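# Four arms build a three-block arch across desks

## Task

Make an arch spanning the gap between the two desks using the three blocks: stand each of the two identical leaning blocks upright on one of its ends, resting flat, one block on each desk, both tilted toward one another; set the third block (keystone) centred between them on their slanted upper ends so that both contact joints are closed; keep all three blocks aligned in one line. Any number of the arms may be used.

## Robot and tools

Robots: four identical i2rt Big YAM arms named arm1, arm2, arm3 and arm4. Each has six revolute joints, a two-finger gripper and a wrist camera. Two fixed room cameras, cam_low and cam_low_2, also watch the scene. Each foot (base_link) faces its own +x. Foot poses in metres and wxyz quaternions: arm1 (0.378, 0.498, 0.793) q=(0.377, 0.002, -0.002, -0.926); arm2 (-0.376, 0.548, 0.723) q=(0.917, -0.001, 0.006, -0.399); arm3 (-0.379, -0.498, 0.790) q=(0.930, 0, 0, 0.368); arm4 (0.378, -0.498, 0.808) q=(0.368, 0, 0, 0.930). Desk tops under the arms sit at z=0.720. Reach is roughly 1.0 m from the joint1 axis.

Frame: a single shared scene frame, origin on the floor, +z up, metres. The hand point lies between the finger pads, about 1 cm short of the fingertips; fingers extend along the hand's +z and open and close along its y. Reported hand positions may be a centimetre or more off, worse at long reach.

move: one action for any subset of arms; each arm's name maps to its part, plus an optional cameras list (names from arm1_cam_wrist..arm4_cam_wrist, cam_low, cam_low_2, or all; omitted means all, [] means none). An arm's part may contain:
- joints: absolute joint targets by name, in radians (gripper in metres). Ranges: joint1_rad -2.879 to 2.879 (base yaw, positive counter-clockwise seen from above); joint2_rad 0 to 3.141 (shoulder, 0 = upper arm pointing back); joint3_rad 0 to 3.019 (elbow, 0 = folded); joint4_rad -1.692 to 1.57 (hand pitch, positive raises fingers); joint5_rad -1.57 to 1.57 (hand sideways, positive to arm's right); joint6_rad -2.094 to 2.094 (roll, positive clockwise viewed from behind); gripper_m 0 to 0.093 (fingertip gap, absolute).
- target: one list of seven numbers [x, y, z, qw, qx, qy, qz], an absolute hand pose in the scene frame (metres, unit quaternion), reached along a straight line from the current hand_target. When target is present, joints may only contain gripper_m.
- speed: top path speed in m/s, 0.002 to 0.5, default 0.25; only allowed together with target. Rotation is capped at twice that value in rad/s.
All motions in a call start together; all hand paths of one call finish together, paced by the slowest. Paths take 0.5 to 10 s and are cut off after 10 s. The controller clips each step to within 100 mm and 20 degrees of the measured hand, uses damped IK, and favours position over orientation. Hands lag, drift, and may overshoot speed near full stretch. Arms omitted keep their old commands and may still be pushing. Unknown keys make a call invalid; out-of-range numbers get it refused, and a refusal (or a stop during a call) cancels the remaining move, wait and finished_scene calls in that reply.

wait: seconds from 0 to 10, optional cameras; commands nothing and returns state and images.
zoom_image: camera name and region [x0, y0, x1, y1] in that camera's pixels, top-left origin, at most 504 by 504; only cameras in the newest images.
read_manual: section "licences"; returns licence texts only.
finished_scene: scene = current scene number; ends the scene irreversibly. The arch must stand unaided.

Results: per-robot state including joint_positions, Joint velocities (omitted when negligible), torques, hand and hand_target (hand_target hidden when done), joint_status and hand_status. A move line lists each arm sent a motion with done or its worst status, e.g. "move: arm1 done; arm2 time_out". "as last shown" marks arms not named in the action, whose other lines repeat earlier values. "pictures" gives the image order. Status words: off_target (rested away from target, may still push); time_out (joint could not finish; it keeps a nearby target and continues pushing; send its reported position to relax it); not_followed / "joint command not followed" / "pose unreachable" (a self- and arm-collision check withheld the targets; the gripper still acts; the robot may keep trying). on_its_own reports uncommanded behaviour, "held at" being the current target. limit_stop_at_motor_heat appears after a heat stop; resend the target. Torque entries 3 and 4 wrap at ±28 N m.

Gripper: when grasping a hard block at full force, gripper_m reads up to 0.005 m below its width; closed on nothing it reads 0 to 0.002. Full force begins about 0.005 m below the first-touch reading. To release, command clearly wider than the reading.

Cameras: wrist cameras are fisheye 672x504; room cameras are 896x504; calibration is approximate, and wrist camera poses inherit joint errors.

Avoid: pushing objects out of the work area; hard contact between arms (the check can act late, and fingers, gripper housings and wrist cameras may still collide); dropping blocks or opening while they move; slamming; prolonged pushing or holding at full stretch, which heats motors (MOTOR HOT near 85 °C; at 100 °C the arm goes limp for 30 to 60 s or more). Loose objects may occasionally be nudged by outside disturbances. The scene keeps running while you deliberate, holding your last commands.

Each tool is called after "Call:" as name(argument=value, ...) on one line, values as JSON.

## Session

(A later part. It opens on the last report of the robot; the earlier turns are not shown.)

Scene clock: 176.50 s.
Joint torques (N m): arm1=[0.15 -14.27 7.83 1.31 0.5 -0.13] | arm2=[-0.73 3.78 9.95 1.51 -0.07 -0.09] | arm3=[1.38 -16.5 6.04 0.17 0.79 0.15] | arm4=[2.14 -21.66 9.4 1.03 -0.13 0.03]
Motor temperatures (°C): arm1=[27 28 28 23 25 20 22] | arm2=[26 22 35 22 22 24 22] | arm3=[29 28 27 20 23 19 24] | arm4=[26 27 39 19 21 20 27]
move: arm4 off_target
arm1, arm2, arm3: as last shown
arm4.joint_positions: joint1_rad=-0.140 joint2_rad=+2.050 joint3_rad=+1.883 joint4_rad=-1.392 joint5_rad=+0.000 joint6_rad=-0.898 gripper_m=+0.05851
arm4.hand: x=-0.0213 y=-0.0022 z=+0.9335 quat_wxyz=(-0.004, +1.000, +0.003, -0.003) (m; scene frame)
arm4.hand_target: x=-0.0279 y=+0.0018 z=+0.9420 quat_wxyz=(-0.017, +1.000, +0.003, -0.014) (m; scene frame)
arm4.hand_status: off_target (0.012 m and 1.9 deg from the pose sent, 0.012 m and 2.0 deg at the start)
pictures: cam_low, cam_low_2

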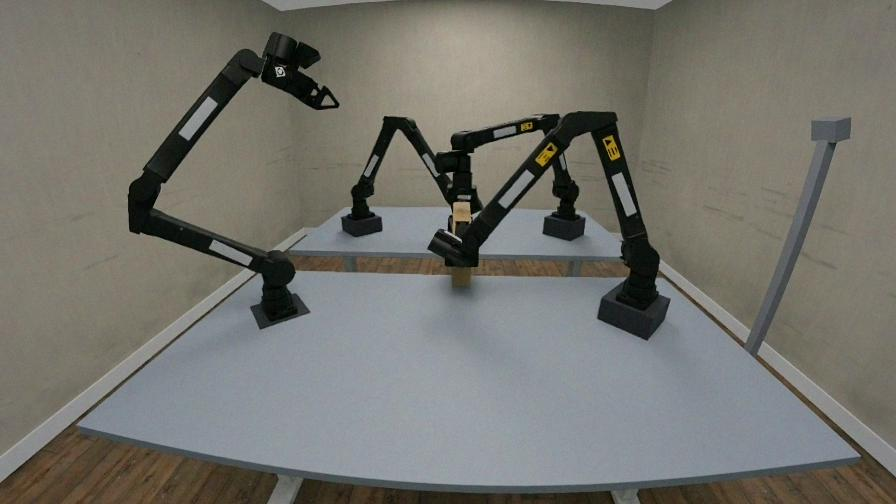

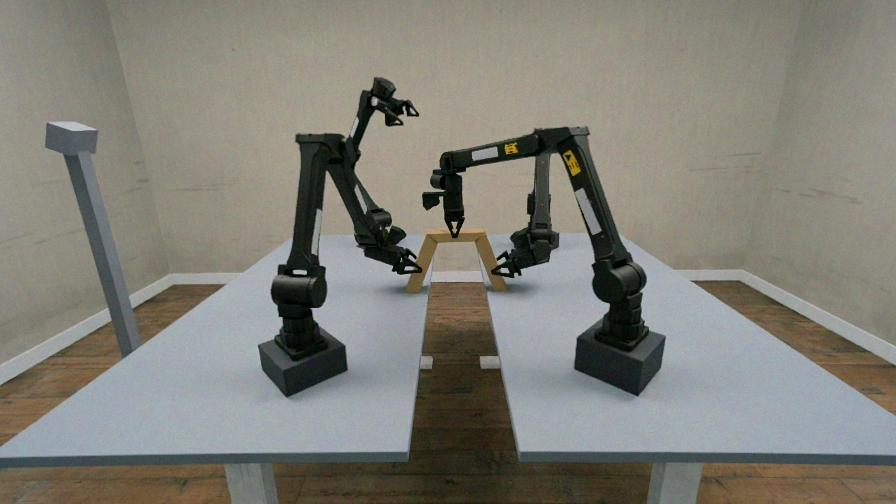

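Call:
move(arm4={"target":[-0.031,0.001,0.936,-0.016,1,0.003,-0.010],"speed":0.03}, cameras=["cam_low","cam_low_2"])

Call:
zoom_image(camera="cam_low_2", region=[420, 220, 500, 300])

Call:
zoom_image(camera="cam_low", region=[420, 180, 500, 260])

Scene clock: 178.57 s.
Joint torques (N m): arm1=[0.21 -14.1 7.84 1.35 0.49 -0.13] | arm2=[-1.03 3.49 9.99 1.62 -0.08 -0.1] | arm3=[1.44 -16.56 5.91 0.17 0.77 0.14] | arm4=[2.67 -20.95 9.52 1.06 0.01 0.09]
move: arm4 off_target
arm1, arm2, arm3: as last shown
arm4.joint_positions: joint1_rad=-0.140 joint2_rad=+2.050 joint3_rad=+1.883 joint4_rad=-1.392 joint5_rad=+0.004 joint6_rad=-0.898 gripper_m=+0.05851
arm4.hand: x=-0.0209 y=-0.0019 z=+0.9335 quat_wxyz=(-0.005, +1.000, +0.003, -0.002) (m; scene frame)
arm4.hand_target: x=-0.0307 y=+0.0009 z=+0.9361 quat_wxyz=(-0.016, +1.000, +0.003, -0.010) (m; scene frame)
arm4.hand_status: off_target (0.011 m and 1.5 deg from the pose sent, 0.011 m and 1.5 deg at the start)
pictures: cam_low, cam_low_2

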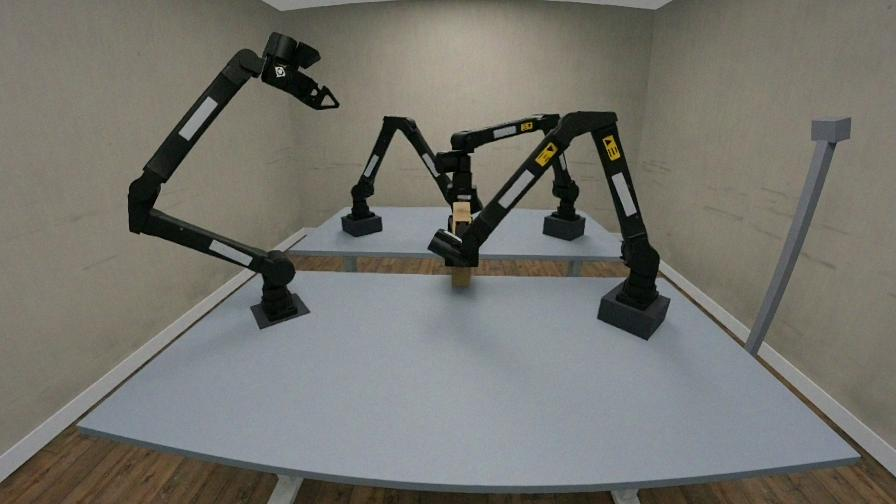

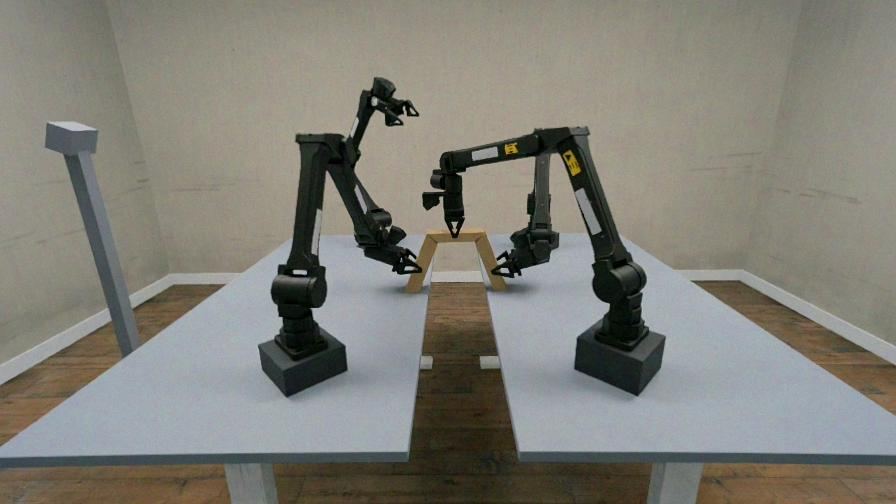

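Scaled by 6.300 from the camera's 896x504 image, which has a finer 1280x720 frame.

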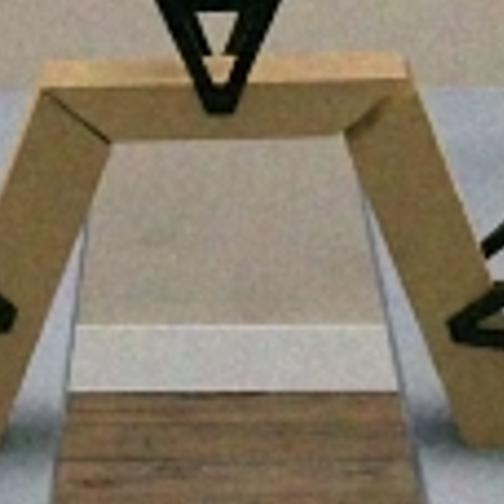

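Scaled by 6.300 from the camera's 896x504 image, which has a finer 1280x720 frame.

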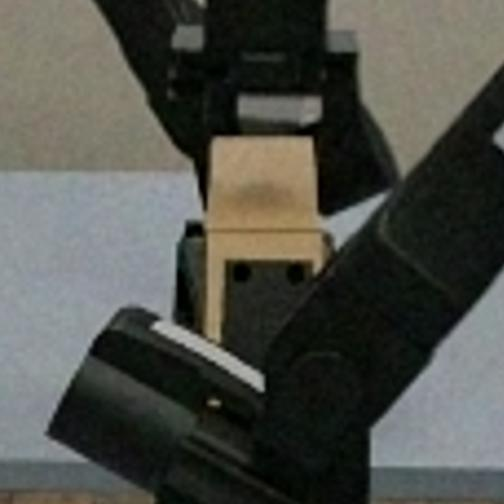

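Call:
move(arm3={"joints":{"gripper_m":0.070}}, arm4={"target":[-0.031,0.001,0.932,-0.016,1,0.003,-0.010],"speed":0.03}, cameras=["cam_low","cam_low_2","arm3_cam_wrist"])

Call:
zoom_image(camera="cam_low_2", region=[400, 180, 520, 300])

Call:
move(arm1={"joints":{"gripper_m":0.062}}, cameras=["cam_low","cam_low_2","arm1_cam_wrist"])

Call:
zoom_image(camera="cam_low_2", region=[400, 180, 520, 300])

Call:
zoom_image(camera="cam_low", region=[420, 180, 500, 260])

Scene clock: 181.23 s.
Joint torques (N m): arm1=[0.03 -14.15 7.84 1.32 0.51 -0.13] | arm2=[-1.08 3.55 9.94 1.59 -0.08 -0.1] | arm3=[1.61 -16.73 6.02 0.12 0.77 0.16] | arm4=[2.61 -20.72 9.11 1.11 -0.06 0.1]
move: arm3 done; arm4 done
arm1: as last shown
arm2.joint_positions: joint1_rad=-0.068 joint2_rad=+0.615 joint3_rad=+1.398 joint4_rad=-1.168 joint5_rad=-0.283 joint6_rad=+0.288 gripper_m=+0.09396
arm2.hand: x=-0.1788 y=+0.3871 z=+1.3047 quat_wxyz=(-0.558, -0.390, -0.730, +0.053) (m; scene frame)
arm3.joint_positions: joint1_rad=+0.635 joint2_rad=+1.994 joint3_rad=+1.103 joint4_rad=-0.174 joint5_rad=+1.168 joint6_rad=+1.106 gripper_m=+0.06995
arm3.joint_status: all done
arm3.hand: x=-0.1232 y=+0.0116 z=+0.8171 quat_wxyz=(-0.572, -0.023, -0.819, -0.028) (m; scene frame)
arm4.joint_positions: joint1_rad=-0.140 joint2_rad=+2.050 joint3_rad=+1.881 joint4_rad=-1.381 joint5_rad=+0.004 joint6_rad=-0.904 gripper_m=+0.05851
arm4.hand: x=-0.0222 y=-0.0002 z=+0.9329 quat_wxyz=(-0.009, +1.000, +0.006, -0.005) (m; scene frame)
arm4.hand_target: x=-0.0311 y=+0.0010 z=+0.9320 quat_wxyz=(-0.016, +1.000, +0.006, -0.010) (m; scene frame)
arm4.hand_status: done (0.009 m and 1.0 deg from the pose sent, 0.011 m and 1.5 deg at the start)
pictures: arm3_cam_wrist, cam_low, cam_low_2
camera_calibration:
arm3_cam_wrist: T_world_to_cam=[[-0.0170953, -0.99709, -0.0742938, 0.0699124], [-0.830855, 0.0555028, -0.553714, 0.352647], [0.556226, 0.0522615, -0.829386, 0.868914], [0, 0, 0, 1]]

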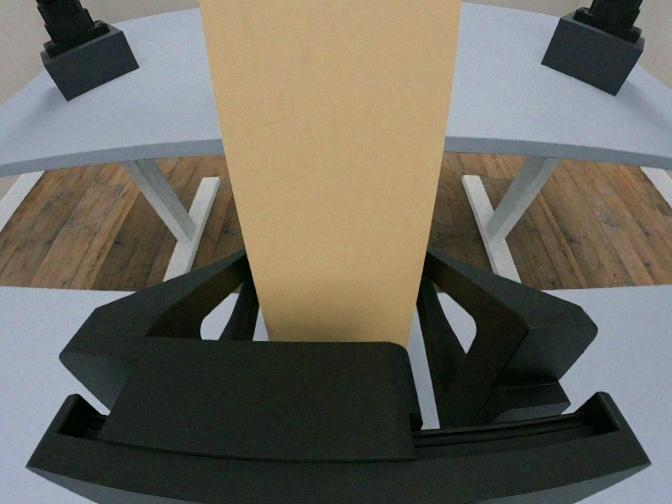

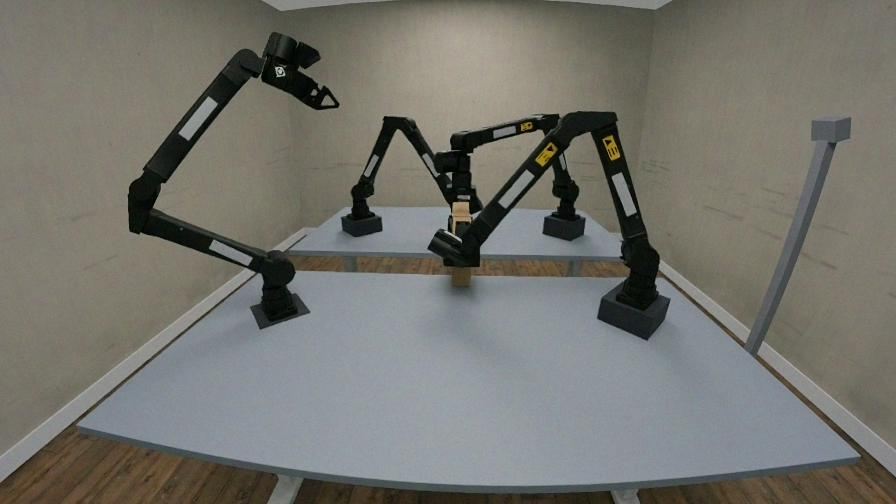

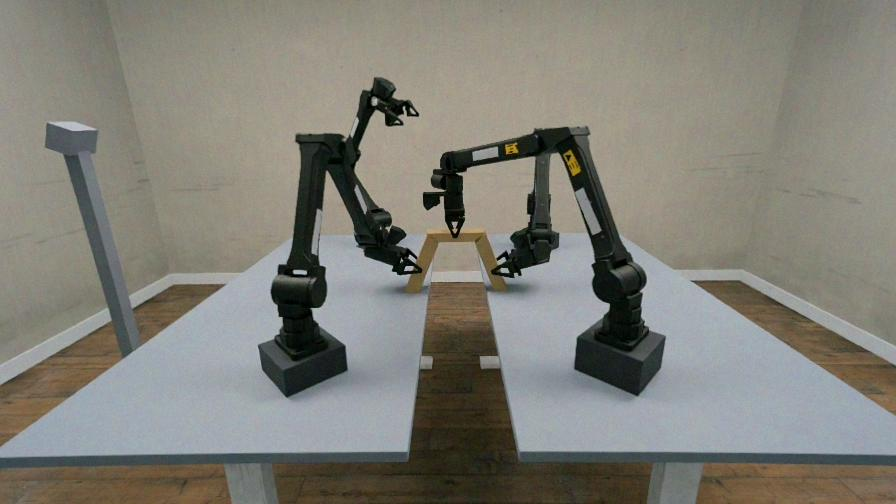

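Scaled by 4.200 from the camera's 896x504 image, which has a finer 1280x720 frame.

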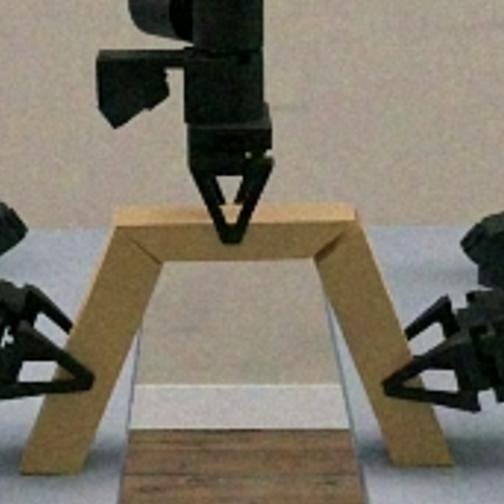

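Scene clock: 181.97 s.
Joint torques (N m): arm1=[0.15 -14.15 7.84 1.16 0.51 -0.12] | arm2=[-0.97 3.43 10.02 1.57 -0.06 -0.09] | arm3=[1.26 -16.15 5.98 0.32 0.78 0.17] | arm4=[2.61 -20.72 9.11 1.13 -0.06 0.1]
move: arm1 done
arm1.joint_positions: joint1_rad=+0.638 joint2_rad=+2.027 joint3_rad=+1.090 joint4_rad=-0.096 joint5_rad=+1.271 joint6_rad=+1.010 gripper_m=+0.06193
arm1.joint_status: all done
arm1.hand: x=+0.1303 y=-0.0093 z=+0.8189 quat_wxyz=(+0.000, -0.793, +0.000, +0.609) (m; scene frame)
arm2, arm3, arm4: as last shown
pictures: arm1_cam_wrist, cam_low, cam_low_2
camera_calibration:
arm1_cam_wrist: T_world_to_cam=[[-0.00897433, 0.999381, -0.0340076, 0.0410161], [0.799501, -0.0132554, -0.600518, 0.387231], [-0.600597, -0.0325784, -0.798888, 0.85401], [0, 0, 0, 1]]

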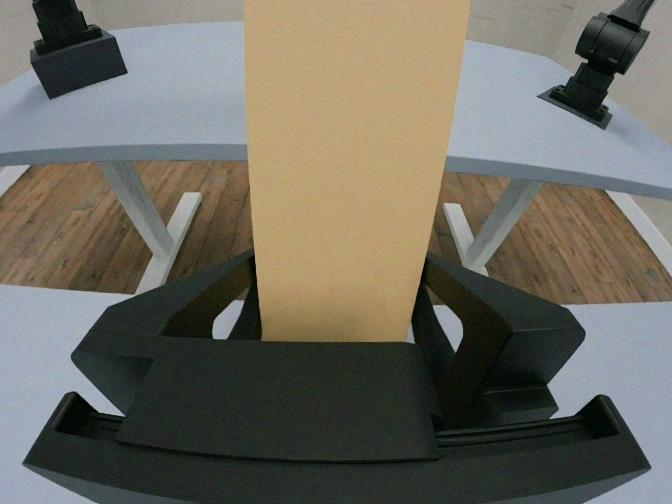

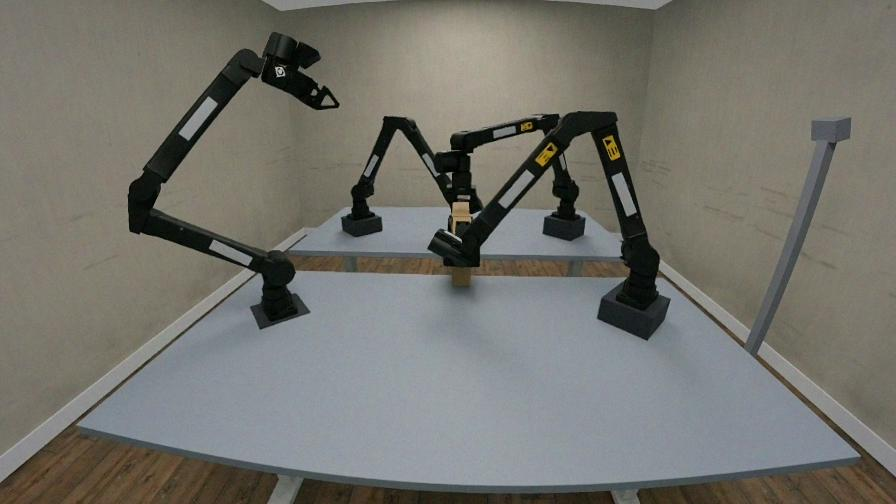

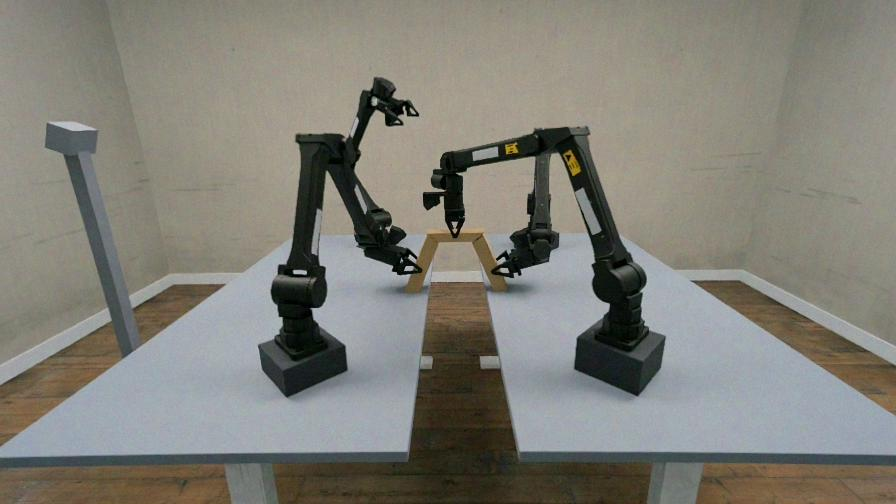

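Scaled by 4.200 from the camera's 896x504 image, which has a finer 1280x720 frame.

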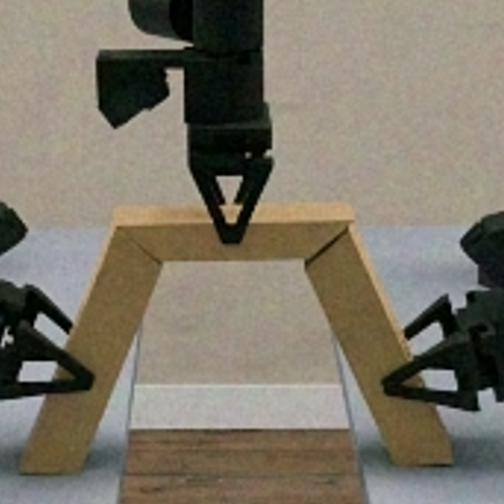

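Scaled by 6.300 from the camera's 896x504 image, which has a finer 1280x720 frame.

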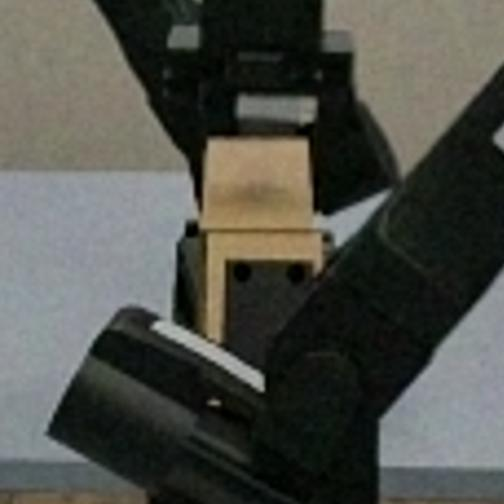

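Call:
move(cameras=["cam_low","cam_low_2"])

Call:
zoom_image(camera="cam_low_2", region=[400, 180, 520, 300])

Call:
zoom_image(camera="cam_low", region=[420, 180, 500, 260])

Scene clock: 186.83 s.
Joint torques (N m): arm1=[0.15 -14.21 7.83 1.13 0.5 -0.13] | arm2=[-0.91 3.6 9.95 1.58 -0.07 -0.1] | arm3=[1.44 -16.09 5.94 0.24 0.79 0.16] | arm4=[2.61 -20.78 9.13 1.1 -0.06 0.09]
Motor temperatures (°C): arm1=[27 28 28 23 25 20 22] | arm2=[26 22 36 22 22 24 22] | arm3=[29 29 27 20 23 19 23] | arm4=[26 27 38 19 21 20 27]
Heat: arm1: hottest joint2_rad 28 °C; arm2: hottest joint3_rad 36 °C; arm3: hottest joint1_rad 29 °C; arm4: hottest joint3_rad 38 °C.
Joint velocities: within noise
arm1.joint_positions: joint1_rad=+0.638 joint2_rad=+2.027 joint3_rad=+1.090 joint4_rad=-0.096 joint5_rad=+1.271 joint6_rad=+1.010 gripper_m=+0.06193
arm1.joint_status: all done
arm1.hand: x=+0.1303 y=-0.0093 z=+0.8189 quat_wxyz=(+0.000, -0.793, +0.000, +0.609) (m; scene frame)
arm1.hand_target: x=+0.1290 y=-0.0160 z=+0.8292 quat_wxyz=(-0.012, -0.791, +0.009, +0.611) (m; scene frame)
arm1.hand_status: not commanded
arm2.joint_positions: joint1_rad=-0.068 joint2_rad=+0.615 joint3_rad=+1.398 joint4_rad=-1.168 joint5_rad=-0.283 joint6_rad=+0.288 gripper_m=+0.09396
arm2.joint_status: not commanded
arm2.hand: x=-0.1788 y=+0.3871 z=+1.3047 quat_wxyz=(-0.558, -0.390, -0.730, +0.053) (m; scene frame)
arm2.hand_target: x=-0.1809 y=+0.3898 z=+1.3157 quat_wxyz=(-0.568, -0.385, -0.725, +0.057) (m; scene frame)
arm2.hand_status: not commanded
arm3.joint_positions: joint1_rad=+0.635 joint2_rad=+1.994 joint3_rad=+1.103 joint4_rad=-0.174 joint5_rad=+1.168 joint6_rad=+1.106 gripper_m=+0.06995
arm3.joint_status: not commanded
arm3.hand: x=-0.1232 y=+0.0116 z=+0.8171 quat_wxyz=(-0.572, -0.023, -0.819, -0.028) (m; scene frame)
arm3.hand_target: x=-0.1260 y=+0.0151 z=+0.8260 quat_wxyz=(-0.575, -0.024, -0.817, -0.035) (m; scene frame)
arm3.hand_status: not commanded
arm4.joint_positions: joint1_rad=-0.140 joint2_rad=+2.050 joint3_rad=+1.881 joint4_rad=-1.381 joint5_rad=+0.004 joint6_rad=-0.904 gripper_m=+0.05851
arm4.joint_status: not commanded
arm4.hand: x=-0.0222 y=-0.0002 z=+0.9329 quat_wxyz=(-0.009, +1.000, +0.006, -0.005) (m; scene frame)
arm4.hand_target: x=-0.0311 y=+0.0010 z=+0.9320 quat_wxyz=(-0.016, +1.000, +0.006, -0.010) (m; scene frame)
arm4.hand_status: not commanded
pictures: cam_low, cam_low_2

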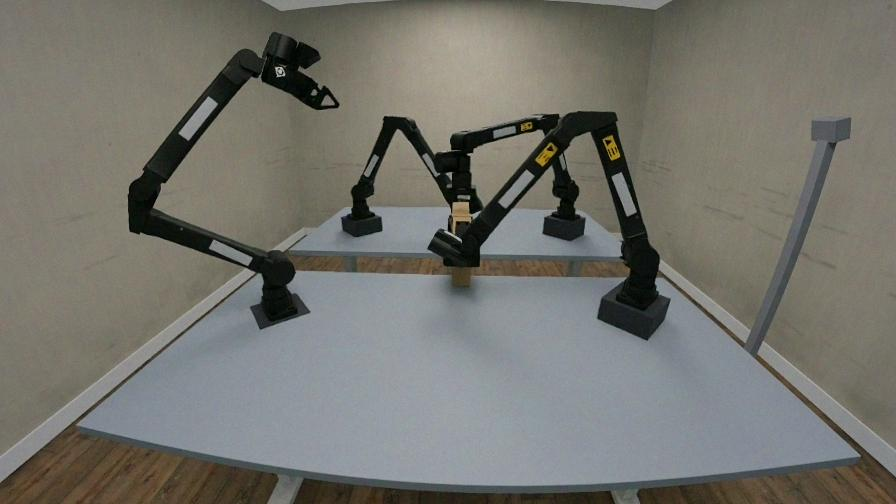

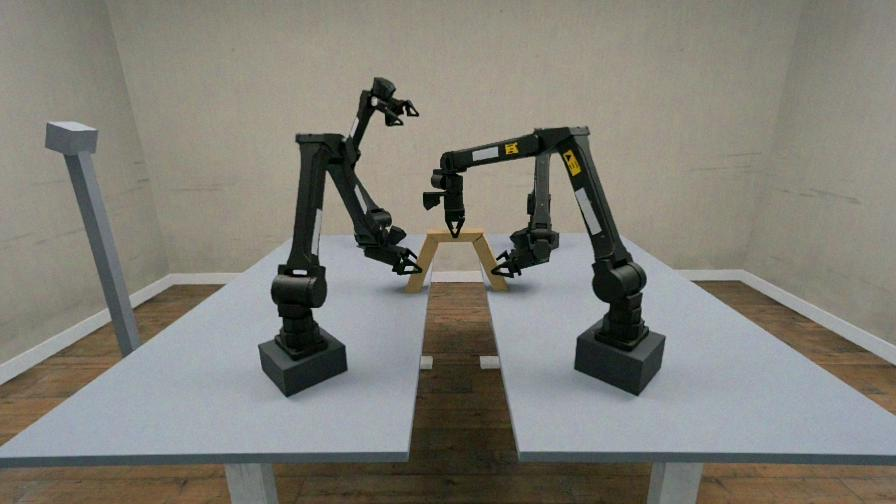

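Scaled by 4.200 from the camera's 896x504 image, which has a finer 1280x720 frame.

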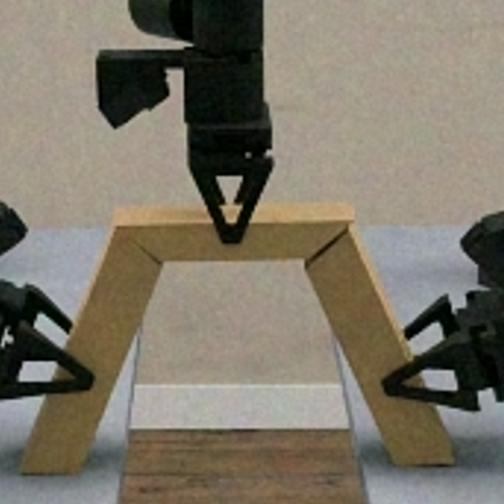

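Scaled by 6.300 from the camera's 896x504 image, which has a finer 1280x720 frame.

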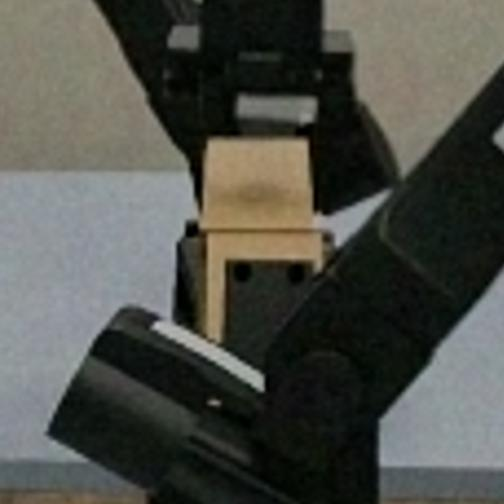

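Call:
move(arm4={"joints":{"gripper_m":0.063}}, cameras=["cam_low","cam_low_2"])

Call:
zoom_image(camera="cam_low_2", region=[400, 180, 520, 300])

Call:
zoom_image(camera="cam_low", region=[420, 180, 500, 260])

Scene clock: 188.80 s.
Joint torques (N m): arm1=[0.21 -14.15 7.83 1.14 0.51 -0.13] | arm2=[-1.08 3.78 9.96 1.52 -0.09 -0.08] | arm3=[1.32 -16.56 6.09 0.2 0.78 0.15] | arm4=[2.61 -20.72 9.14 1.06 -0.06 0.09]
move: arm4 done
arm1, arm2, arm3: as last shown
arm4.joint_positions: joint1_rad=-0.140 joint2_rad=+2.050 joint3_rad=+1.881 joint4_rad=-1.381 joint5_rad=+0.004 joint6_rad=-0.902 gripper_m=+0.06288
arm4.joint_status: all done
arm4.hand: x=-0.0222 y=-0.0003 z=+0.9328 quat_wxyz=(-0.009, +1.000, +0.005, -0.005) (m; scene frame)
pictures: cam_low, cam_low_2

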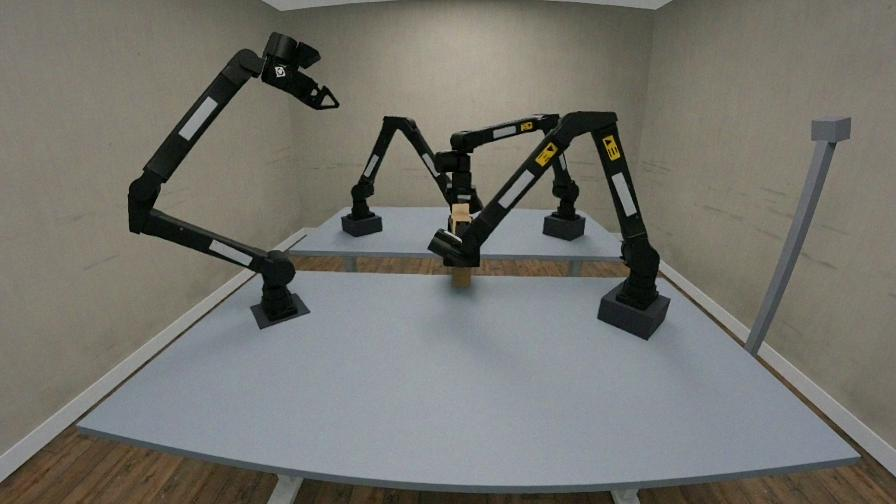

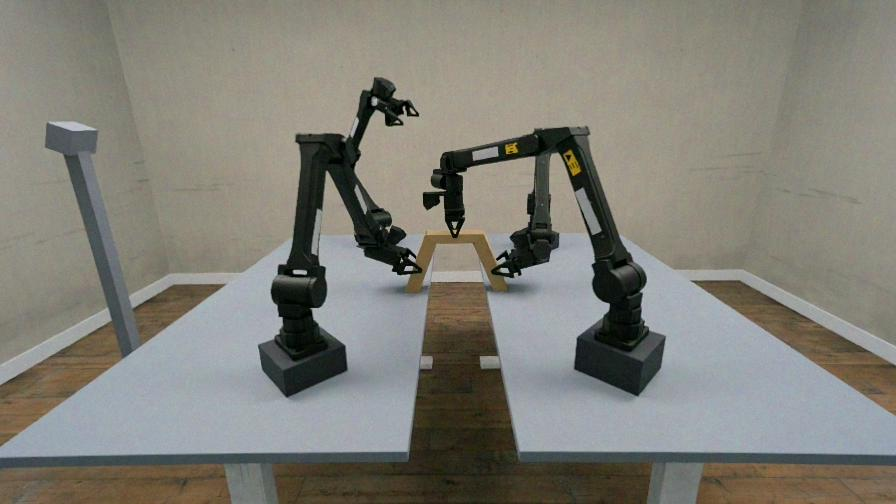

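Scaled by 4.200 from the camera's 896x504 image, which has a finer 1280x720 frame.

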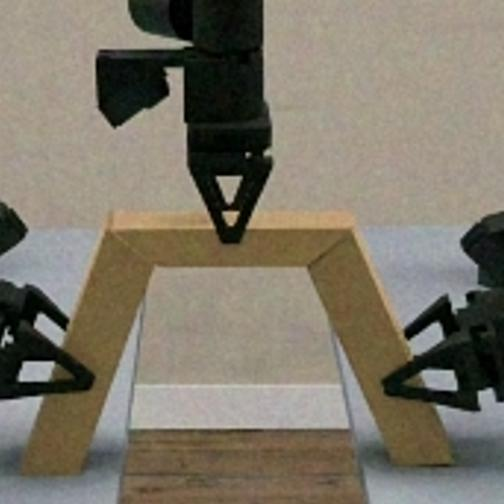

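Scaled by 6.300 from the camera's 896x504 image, which has a finer 1280x720 frame.

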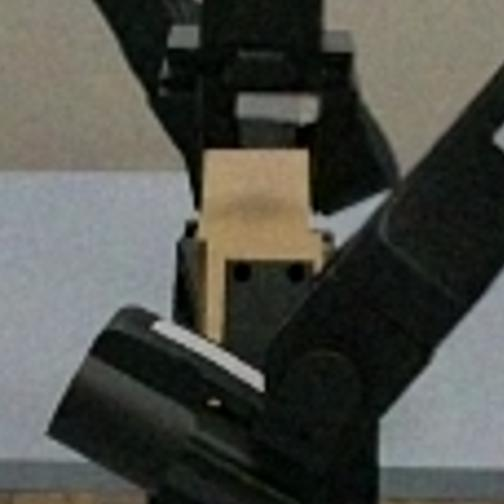

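Call:
zoom_image(camera="cam_low_2", region=[470, 225, 520, 300])

Call:
zoom_image(camera="cam_low_2", region=[395, 225, 445, 300])

Scaled by 6.720 from the camera's 896x504 image, which has a finer 1280x720 frame.

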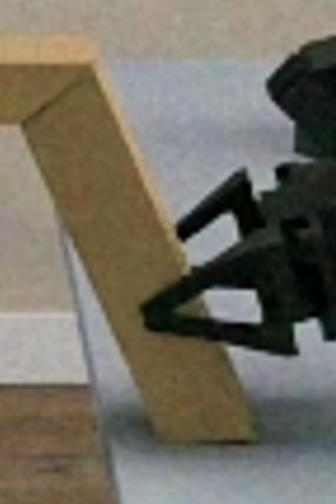

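Scaled by 6.720 from the camera's 896x504 image, which has a finer 1280x720 frame.

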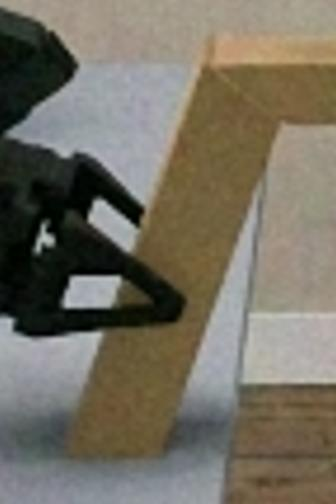

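Call:
move(arm4={"joints":{"gripper_m":0.07}}, arm1={"joints":{"gripper_m":0.07}}, cameras=["cam_low","cam_low_2"])

Call:
zoom_image(camera="cam_low_2", region=[470, 225, 520, 300])

Call:
zoom_image(camera="cam_low_2", region=[400, 180, 520, 300])

Call:
zoom_image(camera="cam_low", region=[420, 180, 500, 260])

Scene clock: 191.67 s.
Joint torques (N m): arm1=[0.09 -14.33 7.91 1.13 0.49 -0.14] | arm2=[-0.97 3.49 9.94 1.57 -0.08 -0.11] | arm3=[1.49 -16.32 6.04 0.23 0.79 0.14] | arm4=[2.61 -20.78 9.16 1.06 -0.06 0.1]
move: arm1 done; arm4 done
arm1.joint_positions: joint1_rad=+0.638 joint2_rad=+2.027 joint3_rad=+1.090 joint4_rad=-0.096 joint5_rad=+1.271 joint6_rad=+1.003 gripper_m=+0.06987
arm1.joint_status: all done
arm1.hand: x=+0.1303 y=-0.0093 z=+0.8189 quat_wxyz=(+0.002, -0.793, -0.002, +0.609) (m; scene frame)
arm2, arm3: as last shown
arm4.joint_positions: joint1_rad=-0.140 joint2_rad=+2.050 joint3_rad=+1.881 joint4_rad=-1.381 joint5_rad=+0.004 joint6_rad=-0.902 gripper_m=+0.06987
arm4.joint_status: all done
arm4.hand: x=-0.0222 y=-0.0003 z=+0.9328 quat_wxyz=(-0.009, +1.000, +0.005, -0.005) (m; scene frame)
pictures: cam_low, cam_low_2

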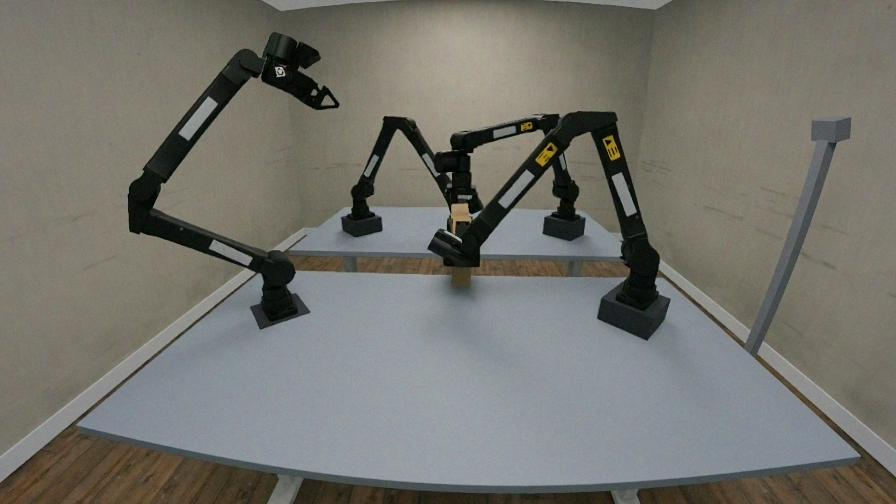

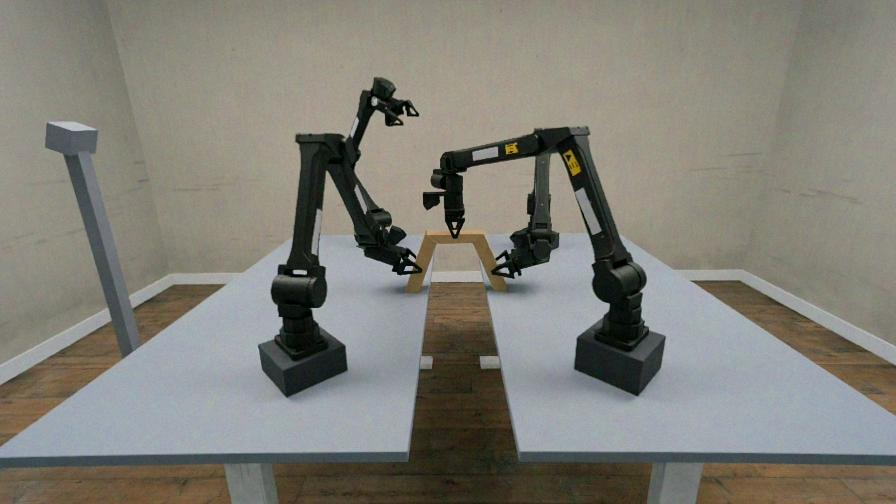

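Scaled by 6.720 from the camera's 896x504 image, which has a finer 1280x720 frame.

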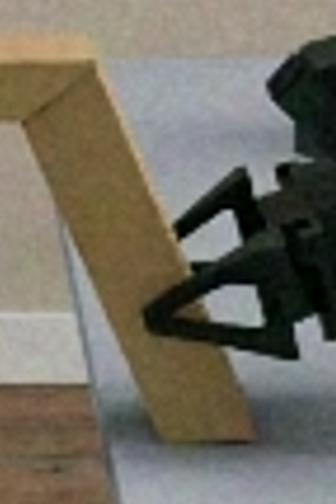

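Scaled by 4.200 from the camera's 896x504 image, which has a finer 1280x720 frame.

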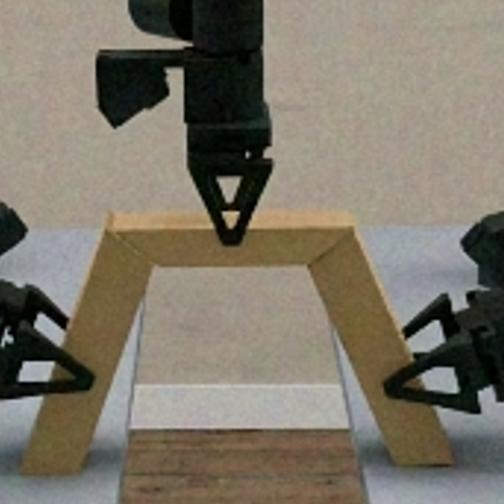

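Scaled by 6.300 from the camera's 896x504 image, which has a finer 1280x720 frame.

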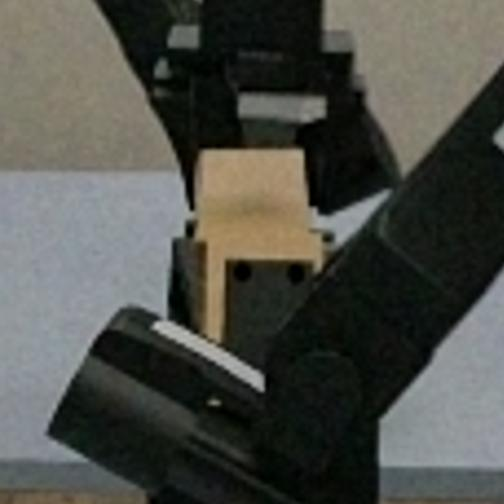

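Call:
move()

Call:
zoom_image(camera="cam_low", region=[435, 195, 485, 245])

Scene clock: 192.67 s.
Joint torques (N m): arm1=[0.15 -14.1 7.84 1.16 0.5 -0.13] | arm2=[-1.14 3.49 10.02 1.55 -0.09 -0.09] | arm3=[1.55 -16.38 5.97 0.24 0.79 0.14] | arm4=[2.61 -20.66 9.17 1.07 -0.06 0.09]
Motor temperatures (°C): arm1=[27 28 27 23 25 20 22] | arm2=[26 22 36 22 22 24 22] | arm3=[29 29 27 20 23 19 23] | arm4=[26 27 38 19 21 20 27]
Heat: arm1: hottest joint2_rad 28 °C; arm2: hottest joint3_rad 36 °C; arm3: hottest joint1_rad 29 °C; arm4: hottest joint3_rad 38 °C.
Joint velocities: within noise
arm1.joint_positions: joint1_rad=+0.638 joint2_rad=+2.027 joint3_rad=+1.090 joint4_rad=-0.096 joint5_rad=+1.271 joint6_rad=+1.003 gripper_m=+0.06989
arm1.joint_status: all done
arm1.hand: x=+0.1303 y=-0.0093 z=+0.8189 quat_wxyz=(+0.002, -0.793, -0.002, +0.609) (m; scene frame)
arm1.hand_target: x=+0.1291 y=-0.0160 z=+0.8292 quat_wxyz=(-0.010, -0.791, +0.006, +0.611) (m; scene frame)
arm1.hand_status: not commanded
arm2.joint_positions: joint1_rad=-0.068 joint2_rad=+0.615 joint3_rad=+1.398 joint4_rad=-1.168 joint5_rad=-0.283 joint6_rad=+0.288 gripper_m=+0.09396
arm2.joint_status: not commanded
arm2.hand: x=-0.1788 y=+0.3871 z=+1.3047 quat_wxyz=(-0.558, -0.390, -0.730, +0.053) (m; scene frame)
arm2.hand_target: x=-0.1809 y=+0.3898 z=+1.3157 quat_wxyz=(-0.568, -0.385, -0.725, +0.057) (m; scene frame)
arm2.hand_status: not commanded
arm3.joint_positions: joint1_rad=+0.635 joint2_rad=+1.994 joint3_rad=+1.103 joint4_rad=-0.174 joint5_rad=+1.168 joint6_rad=+1.106 gripper_m=+0.06995
arm3.joint_status: not commanded
arm3.hand: x=-0.1232 y=+0.0116 z=+0.8171 quat_wxyz=(-0.572, -0.023, -0.819, -0.028) (m; scene frame)
arm3.hand_target: x=-0.1260 y=+0.0151 z=+0.8260 quat_wxyz=(-0.575, -0.024, -0.817, -0.035) (m; scene frame)
arm3.hand_status: not commanded
arm4.joint_positions: joint1_rad=-0.140 joint2_rad=+2.050 joint3_rad=+1.881 joint4_rad=-1.381 joint5_rad=+0.004 joint6_rad=-0.904 gripper_m=+0.06987
arm4.joint_status: all done
arm4.hand: x=-0.0222 y=-0.0003 z=+0.9328 quat_wxyz=(-0.009, +1.000, +0.006, -0.005) (m; scene frame)
arm4.hand_target: x=-0.0309 y=+0.0007 z=+0.9320 quat_wxyz=(-0.016, +1.000, +0.006, -0.010) (m; scene frame)
arm4.hand_status: not commanded
pictures: arm1_cam_wrist, arm2_cam_wrist, arm3_cam_wrist, arm4_cam_wrist, cam_low, cam_low_2
camera_calibration:
arm1_cam_wrist: T_world_to_cam=[[-0.0105587, 0.99955, -0.0280832, 0.0363729], [0.799521, -0.00842808, -0.600579, 0.387323], [-0.600546, -0.0287944, -0.799072, 0.854189], [0, 0, 0, 1]] pos_world=[0.203691, -0.00849619, 0.916199]
arm2_cam_wrist: T_world_to_cam=[[-0.656883, -0.658749, -0.366817, 0.613687], [-0.450252, 0.732945, -0.509965, 0.312252], [0.604795, -0.169827, -0.778062, 1.3073], [0, 0, 0, 1]] pos_world=[-0.246938, 0.397417, 1.40151]
arm3_cam_wrist: T_world_to_cam=[[-0.0170953, -0.99709, -0.0742938, 0.0699124], [-0.830855, 0.0555028, -0.553714, 0.352647], [0.556226, 0.0522615, -0.829386, 0.868914], [0, 0, 0, 1]] pos_world=[-0.189119, 0.00472523, 0.921125]
arm4_cam_wrist: T_world_to_cam=[[-0.017402, 0.999508, 0.0260912, -0.0247415], [0.81182, -0.00110809, 0.583906, -0.522809], [0.583648, 0.0313425, -0.811402, 0.895067], [0, 0, 0, 1]] pos_world=[-0.098408, -0.00390362, 1.03218]

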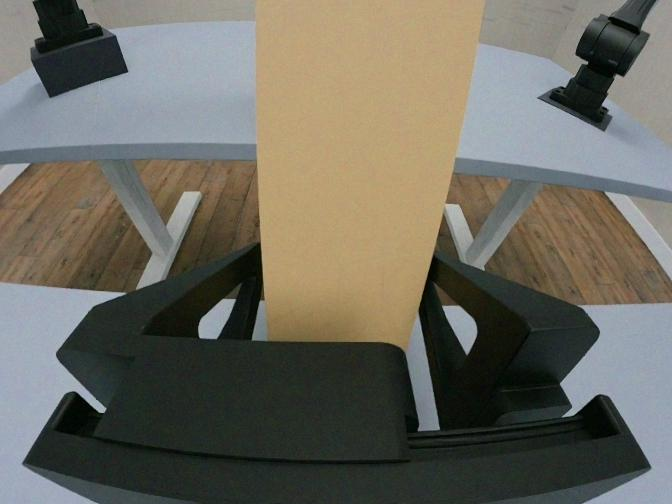

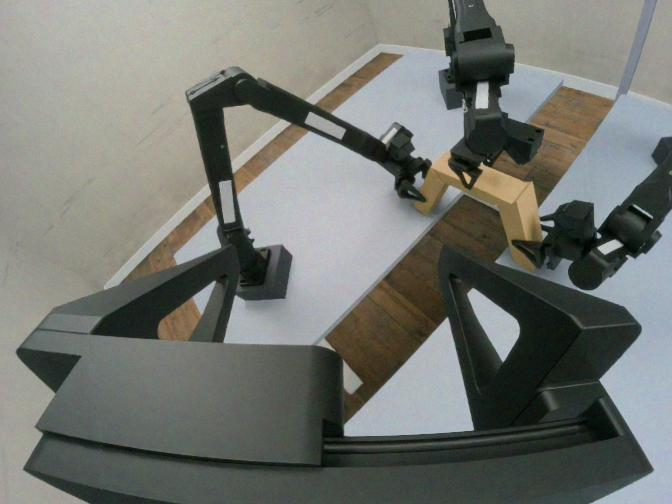

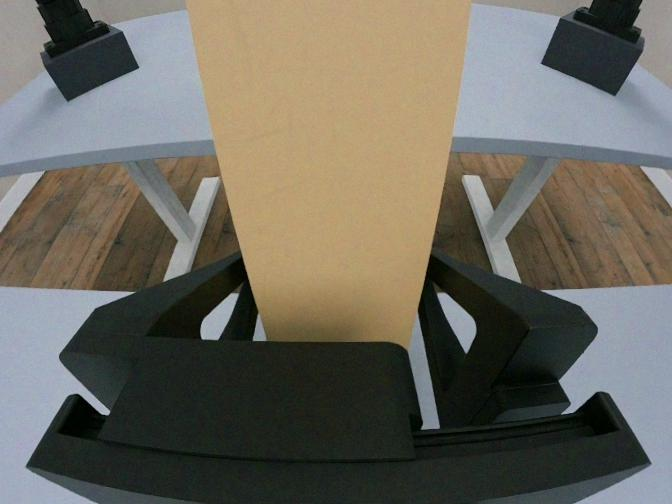

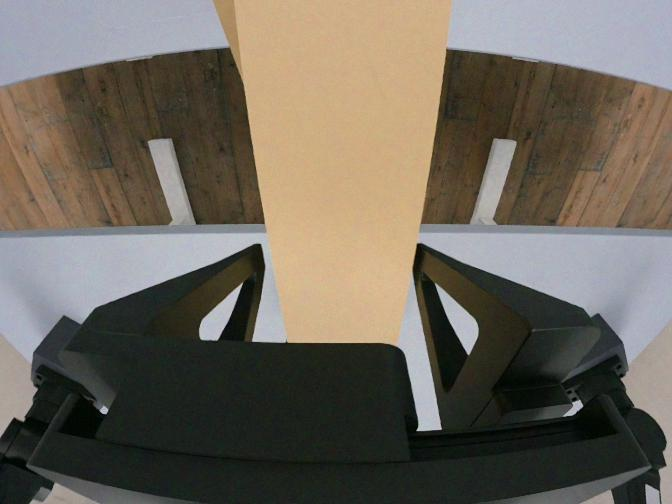

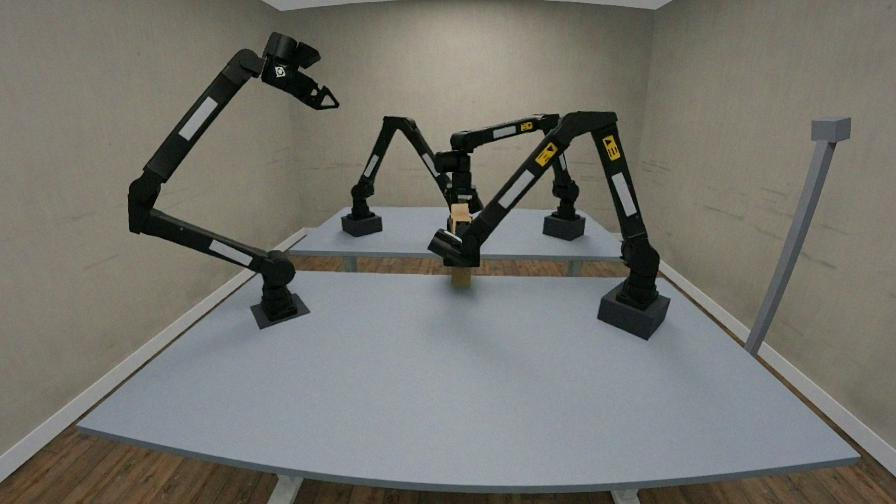

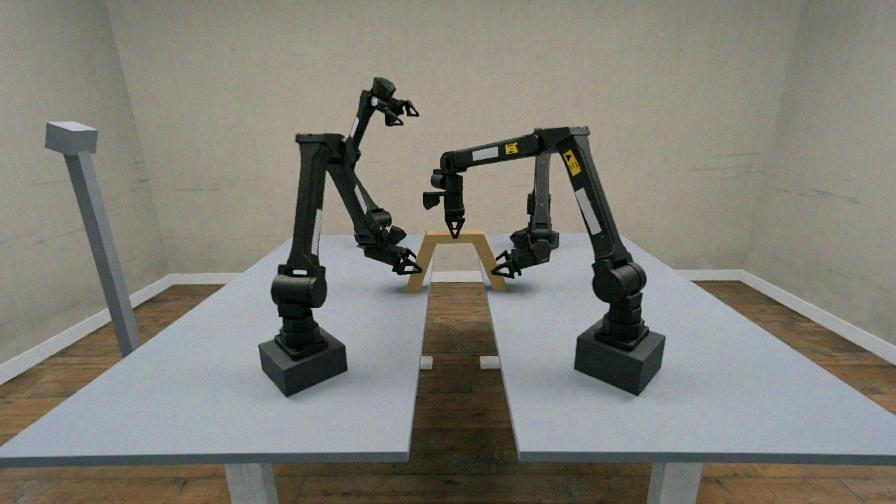

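Scaled by 10.080 from the camera's 896x504 image, which has a finer 1280x720 frame.

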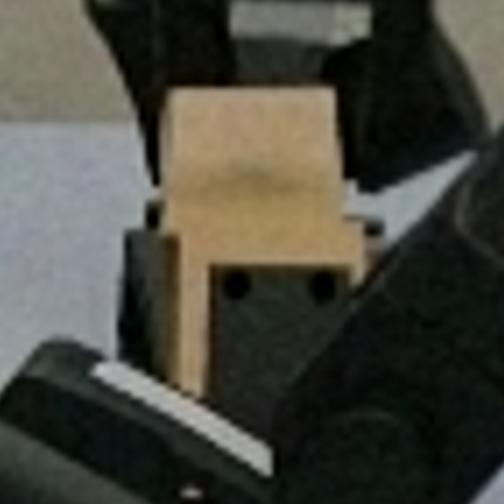

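Call:
zoom_image(camera="arm2_cam_wrist", region=[390, 130, 560, 280])

Call:
zoom_image(camera="arm1_cam_wrist", region=[236, 0, 496, 200])

Call:
zoom_image(camera="arm4_cam_wrist", region=[176, 0, 496, 240])

Scaled by 2.965 from the camera's 672x504 image, which has a finer 960x720 frame.

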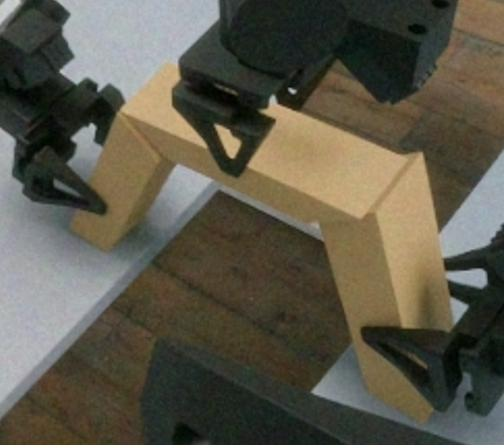

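Scaled by 1.938 from the camera's 672x504 image, which has a finer 960x720 frame.

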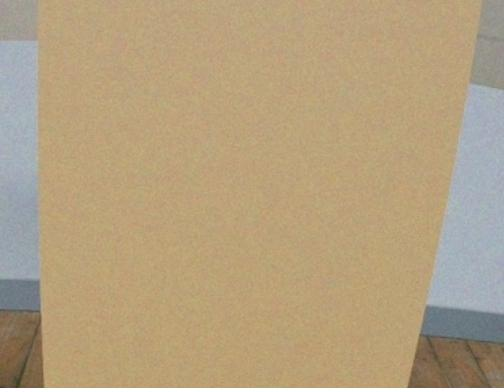

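Scaled by 1.575 from the camera's 672x504 image, which has a finer 960x720 frame.

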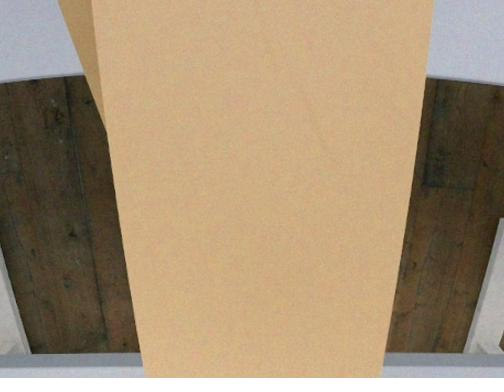

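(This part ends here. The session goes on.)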